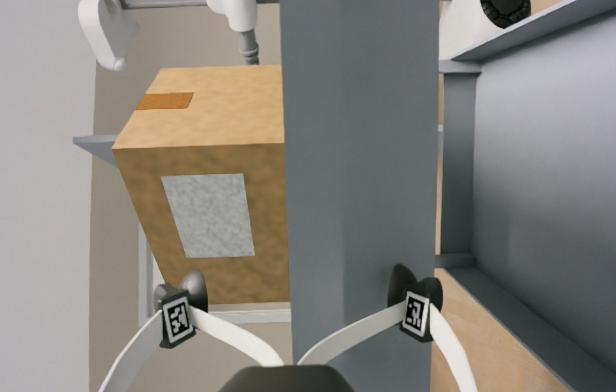

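Scene clock: 988.97 s.
move: r1 moving
r1.base_odometry: x=-3.818 y=+2.708 heading=-0.334
r1.turned_by_wheels: +0.000
r1.turned_by_imu: +0.000
r1.base_tilt: forward=-1.6 right=+1.2
r1.lidar_m: 0.58 3.35 2.35 2.16 2.20 2.68 2.47 2.52 2.77 2.53 2.55 0.61
r1.base_status: strafe_m moving
r1.joint_positions: lift_m=+0.692 arm_m=+0.205 wrist_yaw_rad=+0.002 wrist_pitch_rad=+0.007 wrist_roll_rad=+1.568 gripper_m=+0.090
r1.joint_status: not commanded
r1.measured_speeds: translate_m=+0.000 strafe_m=-0.055 rotate_rad=+0.000 lift_m=+0.000 arm_m=+0.000 wrist_yaw_rad=+0.000 wrist_pitch_rad=+0.000 wrist_roll_rad=+0.000
r1.motor_effort: lift_m=+15(15) arm_m=-5(5) wheel_0=+7(7) wheel_1=-8(8) wheel_2=+1(1)
r1.servo_current: wrist_yaw_rad=33(59) wrist_pitch_rad=52(59) wrist_roll_rad=46(65) gripper_m=46(46)
r1.contact_limits: strafe_m 0.2
r1.hand_pose: x=+0.6646 y=-0.0867 z=+0.8685 quat_wxyz=(+0.708, +0.706, +0.003, -0.002) (m; r1's base frame)
r1.wrist_depth_mm: - - - 1537 218 1336 - / - - 597 166 224 - - / - 492 469 445 229 - - / - 508 480 466 234 - - / - - 549 530 238 - - / - - 212 603 193 - - / - - - 143 251 1708 -
r2: as last shown
r2.lidar_m: 0.52 2.03 3.21 0.91 0.79 4.31 2.32 1.62 1.52 1.58 1.57 1.43
r2.motor_effort: lift_m=+21(21) arm_m=-9(9) wheel_0=-3(4) wheel_1=-8(9) wheel_2=+21(21)
r2.servo_current: wrist_yaw_rad=46(65) wrist_pitch_rad=39(46) wrist_roll_rad=46(59) gripper_m=104(111)
r2.contact_limits: arm_m 0.2; translate_m 0.9
r2.wrist_depth_mm: 151 168 223 163 - - - / 152 169 222 164 - - - / 158 175 224 166 - - - / 156 169 234 166 - - - / 158 176 234 168 - - - / 155 169 185 167 176 - - / 162 152 213 - - - -
pictures: none

Scene clock: 990.60 s.
earlier move: r1 done
r1.base_odometry: x=-3.846 y=+2.627 heading=-0.334
r1.turned_by_wheels: +0.000
r1.turned_by_imu: +0.000
r1.base_tilt: forward=-1.6 right=+1.2
r1.lidar_m: 0.63 0.65 2.45 2.23 2.25 2.67 2.47 2.51 2.69 2.45 2.47 0.62
r1.base_status: done
r1.joint_positions: lift_m=+0.692 arm_m=+0.205 wrist_yaw_rad=+0.002 wrist_pitch_rad=+0.007 wrist_roll_rad=+1.569 gripper_m=+0.090
r1.joint_status: not commanded
r1.measured_speeds: all 0
r1.motor_effort: lift_m=+15(15) arm_m=+4(5) wheel_0=+6(10) wheel_1=-1(8) wheel_2=+1(1)
r1.servo_current: wrist_yaw_rad=33(72) wrist_pitch_rad=52(59) wrist_roll_rad=59(65) gripper_m=39(46)
r1.contact_limits: strafe_m 0.2
r1.hand_pose: x=+0.6645 y=-0.0867 z=+0.8685 quat_wxyz=(+0.708, +0.706, +0.003, -0.002) (m; r1's base frame)
r1.wrist_depth_mm: - 1464 1430 164 - 229 231 / - - - 1756 224 252 253 / - - 585 544 229 - - / - 525 488 466 234 - - / - 508 488 466 238 - - / - - 216 180 211 - - / - - - 140 248 1661 -
r2.base_odometry: x=-2.205 y=-2.100 heading=-1.332
r2.turned_by_wheels: +0.000
r2.turned_by_imu: +0.000
r2.base_tilt: forward=-0.6 right=+0.1
r2.lidar_m: 0.54 2.05 3.21 0.86 0.80 4.33 2.27 1.59 1.53 1.58 1.55 1.43
r2.base_status: not commanded
r2.joint_positions: lift_m=+0.780 arm_m=+0.165 wrist_yaw_rad=+0.007 wrist_pitch_rad=+0.002 wrist_roll_rad=+0.000 gripper_m=-0.029
r2.joint_status: not commanded
r2.measured_speeds: all 0
r2.motor_effort: lift_m=+21(21) arm_m=-9(10) wheel_0=-3(4) wheel_1=-9(9) wheel_2=+21(21)
r2.servo_current: wrist_yaw_rad=59(65) wrist_pitch_rad=39(46) wrist_roll_rad=46(59) gripper_m=111(111)
r2.contact_limits: arm_m 0.2; translate_m 0.9
r2.hand_pose: x=+0.6253 y=-0.0853 z=+0.9575 quat_wxyz=(+1.000, +0.000, +0.001, +0.004) (m; r2's base frame)
r2.wrist_depth_mm: 151 168 223 163 - - - / 152 169 222 165 - - - / 158 175 224 166 - - - / 155 170 234 166 - - - / 158 176 234 168 - - - / 155 169 186 167 176 - - / 162 152 213 - - - -
wait: 1.63 of 3 s (r1 has come to rest)
pictures: r1_wrist_camera
Images, in order (width x height): r1_wrist_camera 616x392.

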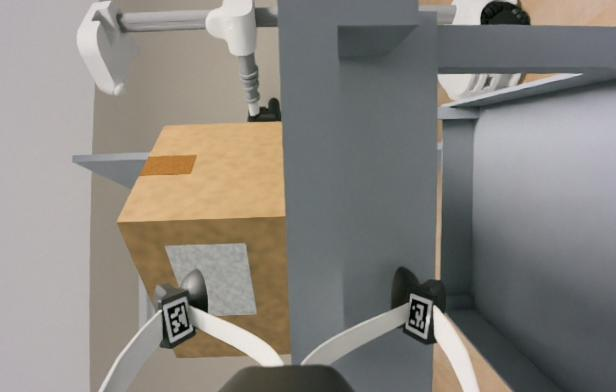

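>>> move(
  blocking=false,
  r1={"base": {"rotate_rad": 0.14}, "pace": "slow", "contact_limits": {"rotate_rad": 0.2}},
)

>>> wait(
  seconds=3,
  cameras=["r1_head_camera", "r1_wrist_camera"],
)

Scene clock: 994.80 s.
move: r1 moving
r1.base_odometry: x=-3.846 y=+2.627 heading=-0.225
r1.turned_by_wheels: +0.109
r1.turned_by_imu: +0.109
r1.base_tilt: forward=-1.6 right=+1.3
r1.lidar_m: 0.63 3.28 2.38 2.24 2.30 2.55 2.44 2.59 2.58 2.47 2.53 0.61
r1.base_status: rotate_rad moving
r1.joint_positions: lift_m=+0.692 arm_m=+0.205 wrist_yaw_rad=+0.002 wrist_pitch_rad=+0.007 wrist_roll_rad=+1.569 gripper_m=+0.090
r1.joint_status: not commanded
r1.measured_speeds: translate_m=+0.000 strafe_m=+0.000 rotate_rad=+0.258 lift_m=+0.000 arm_m=+0.000 wrist_yaw_rad=+0.000 wrist_pitch_rad=+0.000 wrist_roll_rad=+0.000
r1.motor_effort: lift_m=+15(15) arm_m=+3(4) wheel_0=-4(7) wheel_1=-4(6) wheel_2=-2(6)
r1.servo_current: wrist_yaw_rad=46(65) wrist_pitch_rad=52(59) wrist_roll_rad=46(59) gripper_m=39(46)
r1.contact_limits: rotate_rad 0.2
r1.hand_pose: x=+0.6645 y=-0.0868 z=+0.8685 quat_wxyz=(+0.708, +0.706, +0.003, -0.002) (m; r1's base frame)
r1.wrist_depth_mm: - - - - 213 - - / - - 569 161 219 - - / - 484 466 445 226 - - / - 508 484 462 233 - - / - - 554 530 240 - - / - - 212 615 193 - - / - - - 143 255 1661 -
r2: as last shown
r2.lidar_m: 0.53 2.03 3.20 0.89 0.80 4.34 2.29 1.60 1.52 1.60 1.54 1.43
r2.motor_effort: lift_m=+21(21) arm_m=-9(9) wheel_0=-3(4) wheel_1=-9(9) wheel_2=+21(21)
r2.servo_current: wrist_yaw_rad=72(72) wrist_pitch_rad=33(46) wrist_roll_rad=46(52) gripper_m=111(111)
r2.contact_limits: arm_m 0.2; translate_m 0.9
r2.wrist_depth_mm: 151 167 222 164 - - - / 153 168 223 164 - - - / 158 175 223 166 - - - / 156 169 234 166 - - - / 158 176 233 168 - - - / 154 169 185 167 176 - - / 162 152 213 - - - -
pictures: none

Scene clock: 995.33 s.
earlier move: r1 done
r1.base_odometry: x=-3.846 y=+2.627 heading=-0.194
r1.turned_by_wheels: +0.031
r1.turned_by_imu: +0.031
r1.base_tilt: forward=-1.6 right=+1.3
r1.lidar_m: 0.62 3.19 2.36 2.25 2.31 2.54 2.42 2.58 2.55 2.47 2.56 0.60
r1.base_status: done
r1.joint_positions: lift_m=+0.692 arm_m=+0.205 wrist_yaw_rad=+0.002 wrist_pitch_rad=+0.007 wrist_roll_rad=+1.569 gripper_m=+0.090
r1.joint_status: not commanded
r1.measured_speeds: all 0
r1.motor_effort: lift_m=+15(15) arm_m=+4(4) wheel_0=-2(7) wheel_1=-1(6) wheel_2=-2(6)
r1.servo_current: wrist_yaw_rad=65(65) wrist_pitch_rad=46(59) wrist_roll_rad=52(59) gripper_m=39(46)
r1.contact_limits: rotate_rad 0.2
r1.hand_pose: x=+0.6645 y=-0.0868 z=+0.8685 quat_wxyz=(+0.708, +0.706, +0.003, -0.002) (m; r1's base frame)
r1.wrist_depth_mm: - - 580 151 206 - - / - 488 462 157 214 - - / - 466 455 439 223 - - / - - 525 500 231 - - / - - 615 585 240 - - / - - 212 - 195 1576 - / - - - 143 262 1756 1308
r2.base_odometry: x=-2.205 y=-2.100 heading=-1.332
r2.turned_by_wheels: +0.000
r2.turned_by_imu: +0.000
r2.base_tilt: forward=-0.5 right=+0.1
r2.lidar_m: 0.55 2.07 3.20 0.91 0.75 4.31 2.29 1.60 1.54 1.60 1.56 1.44
r2.base_status: not commanded
r2.joint_positions: lift_m=+0.780 arm_m=+0.165 wrist_yaw_rad=+0.007 wrist_pitch_rad=+0.002 wrist_roll_rad=+0.000 gripper_m=-0.029
r2.joint_status: not commanded
r2.measured_speeds: all 0
r2.motor_effort: lift_m=+21(21) arm_m=-9(9) wheel_0=-3(4) wheel_1=-9(9) wheel_2=+21(21)
r2.servo_current: wrist_yaw_rad=52(72) wrist_pitch_rad=39(46) wrist_roll_rad=52(65) gripper_m=111(111)
r2.contact_limits: arm_m 0.2; translate_m 0.9
r2.hand_pose: x=+0.6253 y=-0.0853 z=+0.9575 quat_wxyz=(+1.000, +0.000, +0.001, +0.004) (m; r2's base frame)
r2.wrist_depth_mm: 151 168 222 163 - - - / 152 169 223 165 - - - / 158 176 223 166 - - - / 156 170 234 166 - - - / 158 176 234 168 - - - / 154 169 185 167 176 - - / 162 153 213 - - - -
wait: 0.53 of 3 s (r1 has come to rest)
pictures: r1_head_camera, r1_wrist_camera
Images, in order (width x height): r1_head_camera 420x560, r1_wrist_camera 616x392.

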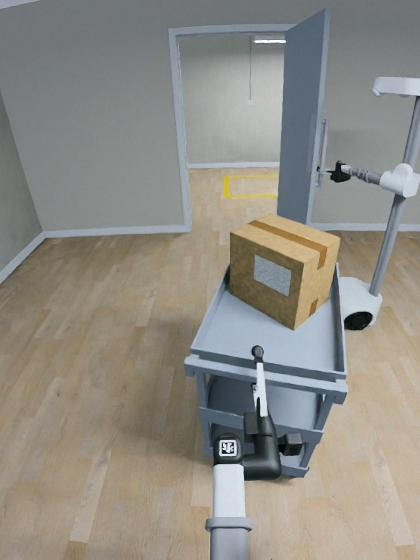

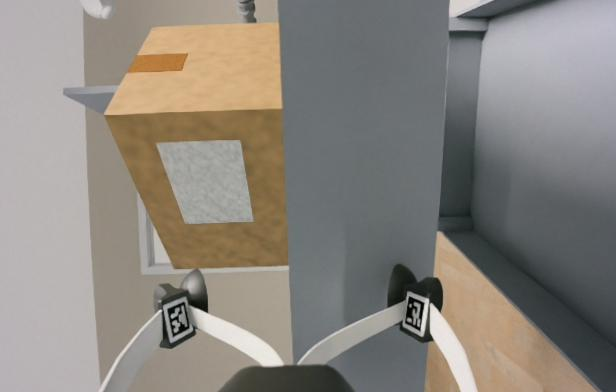

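>>> move(
  blocking=false,
  r1={"joints": {"gripper_m": -0.03}},
)

>>> wait(
  seconds=3,
)

>>> move(
  blocking=false,
  r1={"base": {"strafe_m": -0.08}, "pace": "slow", "contact_limits": {"strafe_m": 0.5}},
)

>>> wait(
  seconds=3,
  cameras=["r1_head_camera", "r1_wrist_camera"],
)

Scene clock: 1009.10 s.
move: r1 moving
r1.base_odometry: x=-3.846 y=+2.627 heading=-0.194
r1.turned_by_wheels: +0.000
r1.turned_by_imu: +0.000
r1.base_tilt: forward=-1.6 right=+1.2
r1.lidar_m: 0.64 3.19 2.35 2.26 2.31 2.56 2.44 2.57 2.55 2.48 2.56 0.61
r1.base_status: not commanded
r1.joint_positions: lift_m=+0.692 arm_m=+0.205 wrist_yaw_rad=+0.002 wrist_pitch_rad=+0.007 wrist_roll_rad=+1.569 gripper_m=+0.073
r1.joint_status: gripper_m moving
r1.measured_speeds: all 0
r1.motor_effort: lift_m=+15(15) arm_m=+4(4) wheel_0=-2(3) wheel_1=-2(2) wheel_2=-2(2)
r1.servo_current: wrist_yaw_rad=39(72) wrist_pitch_rad=46(52) wrist_roll_rad=46(65) gripper_m=104(104)
r1.contact_limits: rotate_rad 0.2
r1.hand_pose: x=+0.6645 y=-0.0868 z=+0.8685 quat_wxyz=(+0.708, +0.706, +0.003, -0.002) (m; r1's base frame)
r1.wrist_depth_mm: - - 574 151 206 - - / - 488 466 156 213 - - / - 462 459 436 223 - - / - - 525 496 232 - - / - - 609 585 240 - - / - - 195 - 187 1661 - / - - - 142 263 1708 1308
r2: as last shown
r2.base_tilt: forward=-0.6 right=+0.1
r2.lidar_m: 0.53 2.03 3.20 0.89 0.79 4.32 2.27 1.62 1.52 1.58 1.55 1.43
r2.motor_effort: lift_m=+21(21) arm_m=-9(10) wheel_0=-3(4) wheel_1=-8(9) wheel_2=+21(21)
r2.servo_current: wrist_yaw_rad=52(59) wrist_pitch_rad=39(46) wrist_roll_rad=52(59) gripper_m=104(104)
r2.contact_limits: arm_m 0.2; translate_m 0.9
r2.wrist_depth_mm: 151 168 223 163 - - - / 152 169 223 165 - - - / 158 175 224 166 - - - / 156 170 234 166 - - - / 158 176 234 168 - - - / 155 169 185 167 176 - - / 162 152 213 - - - -
pictures: none

Scene clock: 1010.50 s.
earlier move: r1 done
r1.base_odometry: x=-3.846 y=+2.627 heading=-0.194
r1.turned_by_wheels: +0.000
r1.turned_by_imu: +0.000
r1.base_tilt: forward=-1.5 right=+1.3
r1.lidar_m: 0.61 3.19 2.36 2.25 2.32 2.55 2.44 2.56 2.56 2.47 2.56 0.60
r1.base_status: not commanded
r1.joint_positions: lift_m=+0.692 arm_m=+0.205 wrist_yaw_rad=+0.002 wrist_pitch_rad=+0.007 wrist_roll_rad=+1.569 gripper_m=-0.029
r1.joint_status: all done
r1.measured_speeds: all 0
r1.motor_effort: lift_m=+15(15) arm_m=-4(4) wheel_0=-3(3) wheel_1=-1(2) wheel_2=+0(2)
r1.servo_current: wrist_yaw_rad=52(72) wrist_pitch_rad=46(59) wrist_roll_rad=59(65) gripper_m=78(182)
r1.contact_limits: rotate_rad 0.2
r1.hand_pose: x=+0.6645 y=-0.0868 z=+0.8685 quat_wxyz=(+0.708, +0.706, +0.003, -0.002) (m; r1's base frame)
r1.wrist_depth_mm: - - 559 - 200 - - / - 455 452 148 208 - - / - 442 449 155 216 - - / - 544 512 161 225 - - / - - 615 169 236 - - / - - 187 196 181 1618 - / - - - 127 254 150 -
r2.base_odometry: x=-2.205 y=-2.100 heading=-1.332
r2.turned_by_wheels: +0.000
r2.turned_by_imu: +0.000
r2.base_tilt: forward=-0.6 right=+0.1
r2.lidar_m: 0.52 2.05 3.21 0.91 0.79 4.33 2.29 1.63 1.52 1.58 1.58 1.42
r2.base_status: not commanded
r2.joint_positions: lift_m=+0.780 arm_m=+0.165 wrist_yaw_rad=+0.007 wrist_pitch_rad=+0.002 wrist_roll_rad=+0.000 gripper_m=-0.029
r2.joint_status: not commanded
r2.measured_speeds: all 0
r2.motor_effort: lift_m=+21(21) arm_m=-9(10) wheel_0=-3(4) wheel_1=-9(9) wheel_2=+20(21)
r2.servo_current: wrist_yaw_rad=46(72) wrist_pitch_rad=39(46) wrist_roll_rad=59(59) gripper_m=104(111)
r2.contact_limits: arm_m 0.2; translate_m 0.9
r2.hand_pose: x=+0.6253 y=-0.0853 z=+0.9575 quat_wxyz=(+1.000, +0.000, +0.001, +0.004) (m; r2's base frame)
r2.wrist_depth_mm: 151 168 222 163 - - - / 152 169 223 165 - - - / 158 176 224 166 - - - / 155 169 235 166 - - - / 158 176 235 168 - - - / 155 168 186 167 176 - - / 162 152 213 - - - -
wait: 1.40 of 3 s (r1 has come to rest)
pictures: none

Scene clock: 1011.00 s.
move: r1 moving
r1.base_odometry: x=-3.849 y=+2.613 heading=-0.193
r1.turned_by_wheels: +0.001
r1.turned_by_imu: +0.001
r1.base_tilt: forward=-1.6 right=+1.2
r1.lidar_m: 0.60 3.20 2.37 2.25 2.35 2.56 2.43 2.59 2.56 2.45 2.57 0.61
r1.base_status: strafe_m moving
r1.joint_positions: lift_m=+0.692 arm_m=+0.205 wrist_yaw_rad=+0.002 wrist_pitch_rad=+0.007 wrist_roll_rad=+1.569 gripper_m=-0.029
r1.joint_status: not commanded
r1.measured_speeds: translate_m=+0.000 strafe_m=-0.057 rotate_rad=+0.001 lift_m=+0.000 arm_m=+0.000 wrist_yaw_rad=+0.000 wrist_pitch_rad=+0.000 wrist_roll_rad=+0.000
r1.motor_effort: lift_m=+15(16) arm_m=-4(4) wheel_0=+9(10) wheel_1=-4(7) wheel_2=+1(3)
r1.servo_current: wrist_yaw_rad=72(72) wrist_pitch_rad=46(52) wrist_roll_rad=52(52) gripper_m=65(91)
r1.contact_limits: strafe_m 0.5
r1.hand_pose: x=+0.6645 y=-0.0868 z=+0.8685 quat_wxyz=(+0.708, +0.706, +0.003, -0.002) (m; r1's base frame)
r1.wrist_depth_mm: - - 569 - 200 - - / - 459 459 148 207 - - / - 442 449 154 215 - - / - 544 508 161 224 - - / - - 597 168 234 - - / - - 214 196 182 1661 - / - - 182 128 252 150 -
r2: as last shown
r2.lidar_m: 0.53 2.05 3.20 0.90 0.79 4.34 2.29 1.62 1.53 1.60 1.57 1.41
r2.motor_effort: lift_m=+21(21) arm_m=-9(9) wheel_0=-3(4) wheel_1=-9(9) wheel_2=+21(21)
r2.servo_current: wrist_yaw_rad=52(65) wrist_pitch_rad=39(46) wrist_roll_rad=33(59) gripper_m=111(111)
r2.contact_limits: arm_m 0.2; translate_m 0.9
r2.wrist_depth_mm: 151 168 223 164 - - - / 152 169 223 165 - - - / 158 176 223 166 - - - / 155 170 234 166 - - - / 157 176 234 169 - - - / 155 169 185 167 176 - - / 162 152 213 - - - -
pictures: none

Scene clock: 1012.43 s.
earlier move: r1 done
r1.base_odometry: x=-3.862 y=+2.549 heading=-0.193
r1.turned_by_wheels: +0.000
r1.turned_by_imu: +0.000
r1.base_tilt: forward=-1.6 right=+1.3
r1.lidar_m: 0.59 3.31 2.42 2.33 2.45 2.54 2.42 2.57 2.47 2.38 2.49 0.61
r1.base_status: done
r1.joint_positions: lift_m=+0.692 arm_m=+0.205 wrist_yaw_rad=+0.002 wrist_pitch_rad=+0.007 wrist_roll_rad=+1.569 gripper_m=-0.029
r1.joint_status: not commanded
r1.measured_speeds: all 0
r1.motor_effort: lift_m=+15(16) arm_m=-4(4) wheel_0=+6(12) wheel_1=-1(7) wheel_2=+3(4)
r1.servo_current: wrist_yaw_rad=46(72) wrist_pitch_rad=46(59) wrist_roll_rad=52(72) gripper_m=72(91)
r1.contact_limits: strafe_m 0.5
r1.hand_pose: x=+0.6645 y=-0.0868 z=+0.8685 quat_wxyz=(+0.708, +0.706, +0.003, -0.002) (m; r1's base frame)
r1.wrist_depth_mm: - - - 211 215 - - / - - 544 160 219 - - / - 449 449 223 224 - - / - 496 492 167 229 - - / - - 554 172 235 - - / - - 190 193 181 741 - / - - 183 128 245 150 -
r2.base_odometry: x=-2.205 y=-2.100 heading=-1.332
r2.turned_by_wheels: +0.000
r2.turned_by_imu: +0.000
r2.base_tilt: forward=-0.6 right=+0.1
r2.lidar_m: 0.54 2.02 3.22 0.87 0.76 4.34 2.29 1.61 1.53 1.59 1.58 1.44
r2.base_status: not commanded
r2.joint_positions: lift_m=+0.780 arm_m=+0.165 wrist_yaw_rad=+0.007 wrist_pitch_rad=+0.002 wrist_roll_rad=+0.000 gripper_m=-0.029
r2.joint_status: not commanded
r2.measured_speeds: all 0
r2.motor_effort: lift_m=+21(21) arm_m=-9(9) wheel_0=-3(4) wheel_1=-9(9) wheel_2=+21(21)
r2.servo_current: wrist_yaw_rad=39(65) wrist_pitch_rad=46(46) wrist_roll_rad=46(59) gripper_m=98(111)
r2.contact_limits: arm_m 0.2; translate_m 0.9
r2.hand_pose: x=+0.6253 y=-0.0853 z=+0.9575 quat_wxyz=(+1.000, +0.000, +0.001, +0.004) (m; r2's base frame)
r2.wrist_depth_mm: 151 168 222 163 - - - / 152 169 223 165 - - - / 158 175 224 166 - - - / 156 170 234 166 - - - / 158 176 234 168 - - - / 155 170 186 167 176 - - / 162 152 213 - - - -
wait: 1.43 of 3 s (r1 has come to rest)
pictures: r1_head_camera, r1_wrist_camera
Images, in order (width x height): r1_head_camera 420x560, r1_wrist_camera 616x392.

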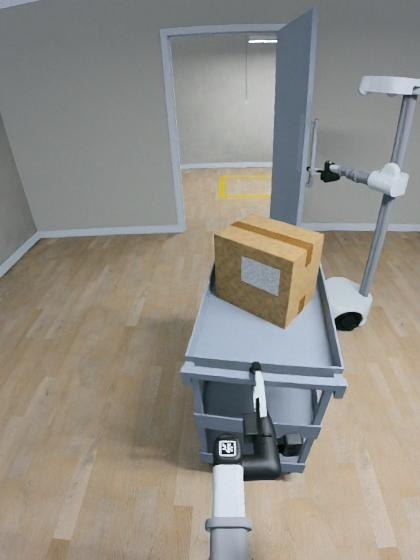

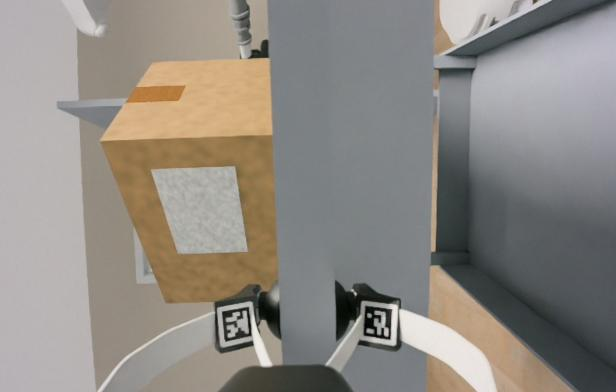

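>>> wait(
  seconds=0,
  cameras=["r1_head_left_camera", "r1_head_right_camera", "r2_head_camera", "r2_head_left_camera", "r2_head_right_camera"],
)

Scene clock: 1042.87 s.
r1.base_odometry: x=-3.862 y=+2.549 heading=-0.193
r1.turned_by_wheels: +0.000
r1.turned_by_imu: +0.000
r1.base_tilt: forward=-1.6 right=+1.3
r1.lidar_m: 0.61 3.28 2.43 2.33 2.44 2.54 2.44 2.58 2.48 2.39 2.49 0.60
r1.base_status: done
r1.joint_positions: lift_m=+0.692 arm_m=+0.205 wrist_yaw_rad=+0.002 wrist_pitch_rad=+0.007 wrist_roll_rad=+1.569 gripper_m=-0.029
r1.joint_status: not commanded
r1.measured_speeds: all 0
r1.motor_effort: lift_m=+15(16) arm_m=-4(4) wheel_0=+6(12) wheel_1=-1(7) wheel_2=+3(4)
r1.servo_current: wrist_yaw_rad=46(72) wrist_pitch_rad=46(59) wrist_roll_rad=52(72) gripper_m=72(91)
r1.contact_limits: strafe_m 0.5
r1.hand_pose: x=+0.6645 y=-0.0868 z=+0.8685 quat_wxyz=(+0.708, +0.706, +0.003, -0.002) (m; r1's base frame)
r1.wrist_depth_mm: - - - 211 214 - - / - - 539 160 218 - - / - 452 449 222 224 - - / - 496 492 168 229 - - / - - 554 172 234 - - / - - 190 193 181 750 - / - - 182 128 246 150 -
r2.base_odometry: x=-2.205 y=-2.100 heading=-1.332
r2.turned_by_wheels: +0.000
r2.turned_by_imu: +0.000
r2.base_tilt: forward=-0.6 right=+0.1
r2.lidar_m: 0.54 2.08 3.21 0.85 0.74 4.33 2.28 1.59 1.53 1.59 1.55 1.43
r2.base_status: not commanded
r2.joint_positions: lift_m=+0.780 arm_m=+0.165 wrist_yaw_rad=+0.007 wrist_pitch_rad=+0.002 wrist_roll_rad=+0.000 gripper_m=-0.029
r2.joint_status: not commanded
r2.measured_speeds: all 0
r2.motor_effort: lift_m=+21(21) arm_m=-9(9) wheel_0=-4(4) wheel_1=-8(9) wheel_2=+21(21)
r2.servo_current: wrist_yaw_rad=59(65) wrist_pitch_rad=39(46) wrist_roll_rad=39(59) gripper_m=104(111)
r2.contact_limits: arm_m 0.2; translate_m 0.9
r2.hand_pose: x=+0.6253 y=-0.0853 z=+0.9575 quat_wxyz=(+1.000, +0.000, +0.001, +0.004) (m; r2's base frame)
r2.wrist_depth_mm: 151 169 222 163 - - - / 152 169 224 164 - - - / 158 175 223 166 - - - / 156 169 235 166 - - - / 157 175 234 168 - - - / 155 169 185 167 176 - - / 162 153 213 - - - -
pictures: r1_head_left_camera, r1_head_right_camera, r2_head_camera, r2_head_left_camera, r2_head_right_camera
Images, in order (width x height): r1_head_left_camera 420x672, r1_head_right_camera 420x672, r2_head_camera 420x560, r2_head_left_camera 420x672, r2_head_right_camera 420x672.

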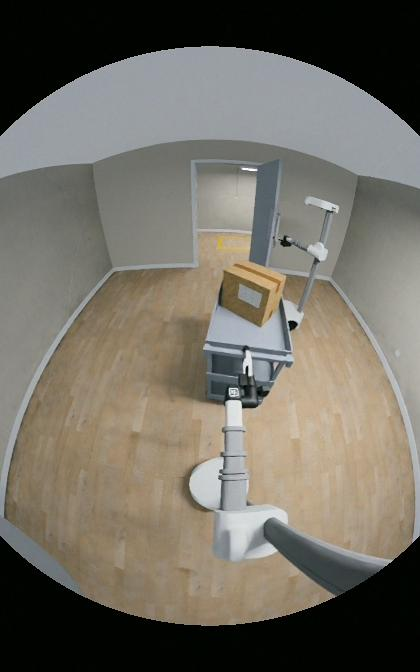

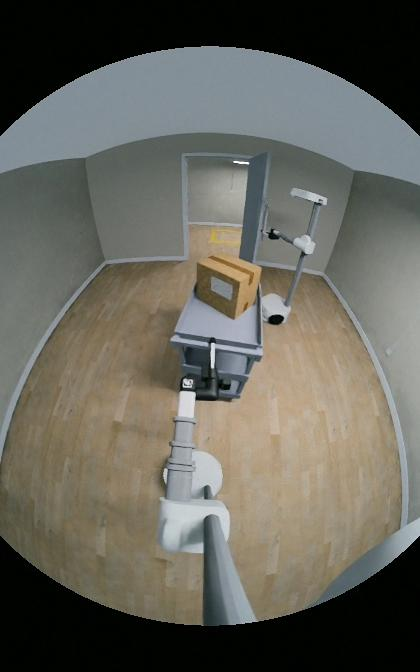

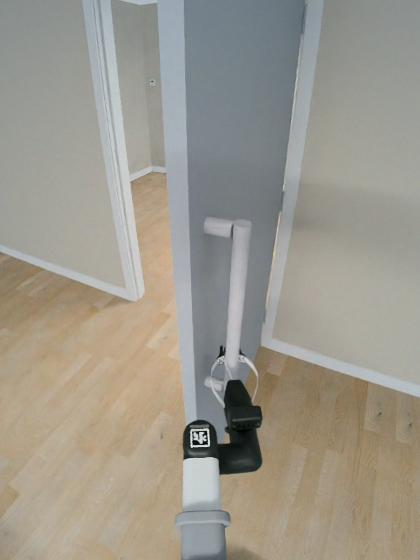

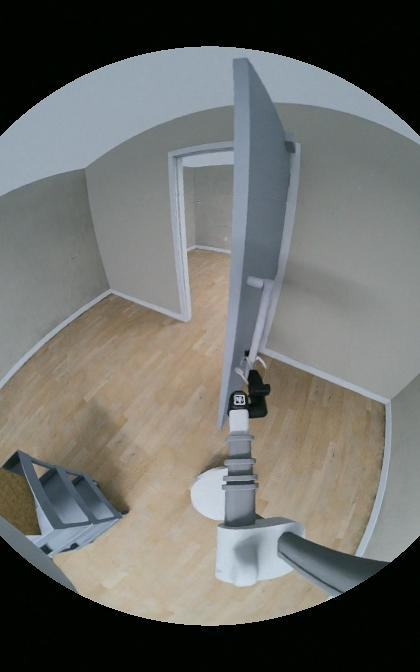

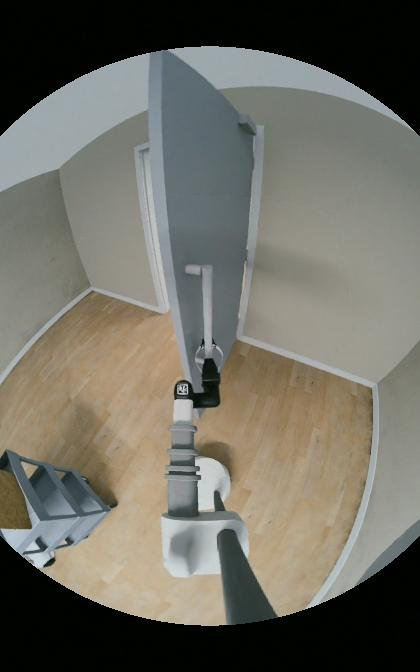

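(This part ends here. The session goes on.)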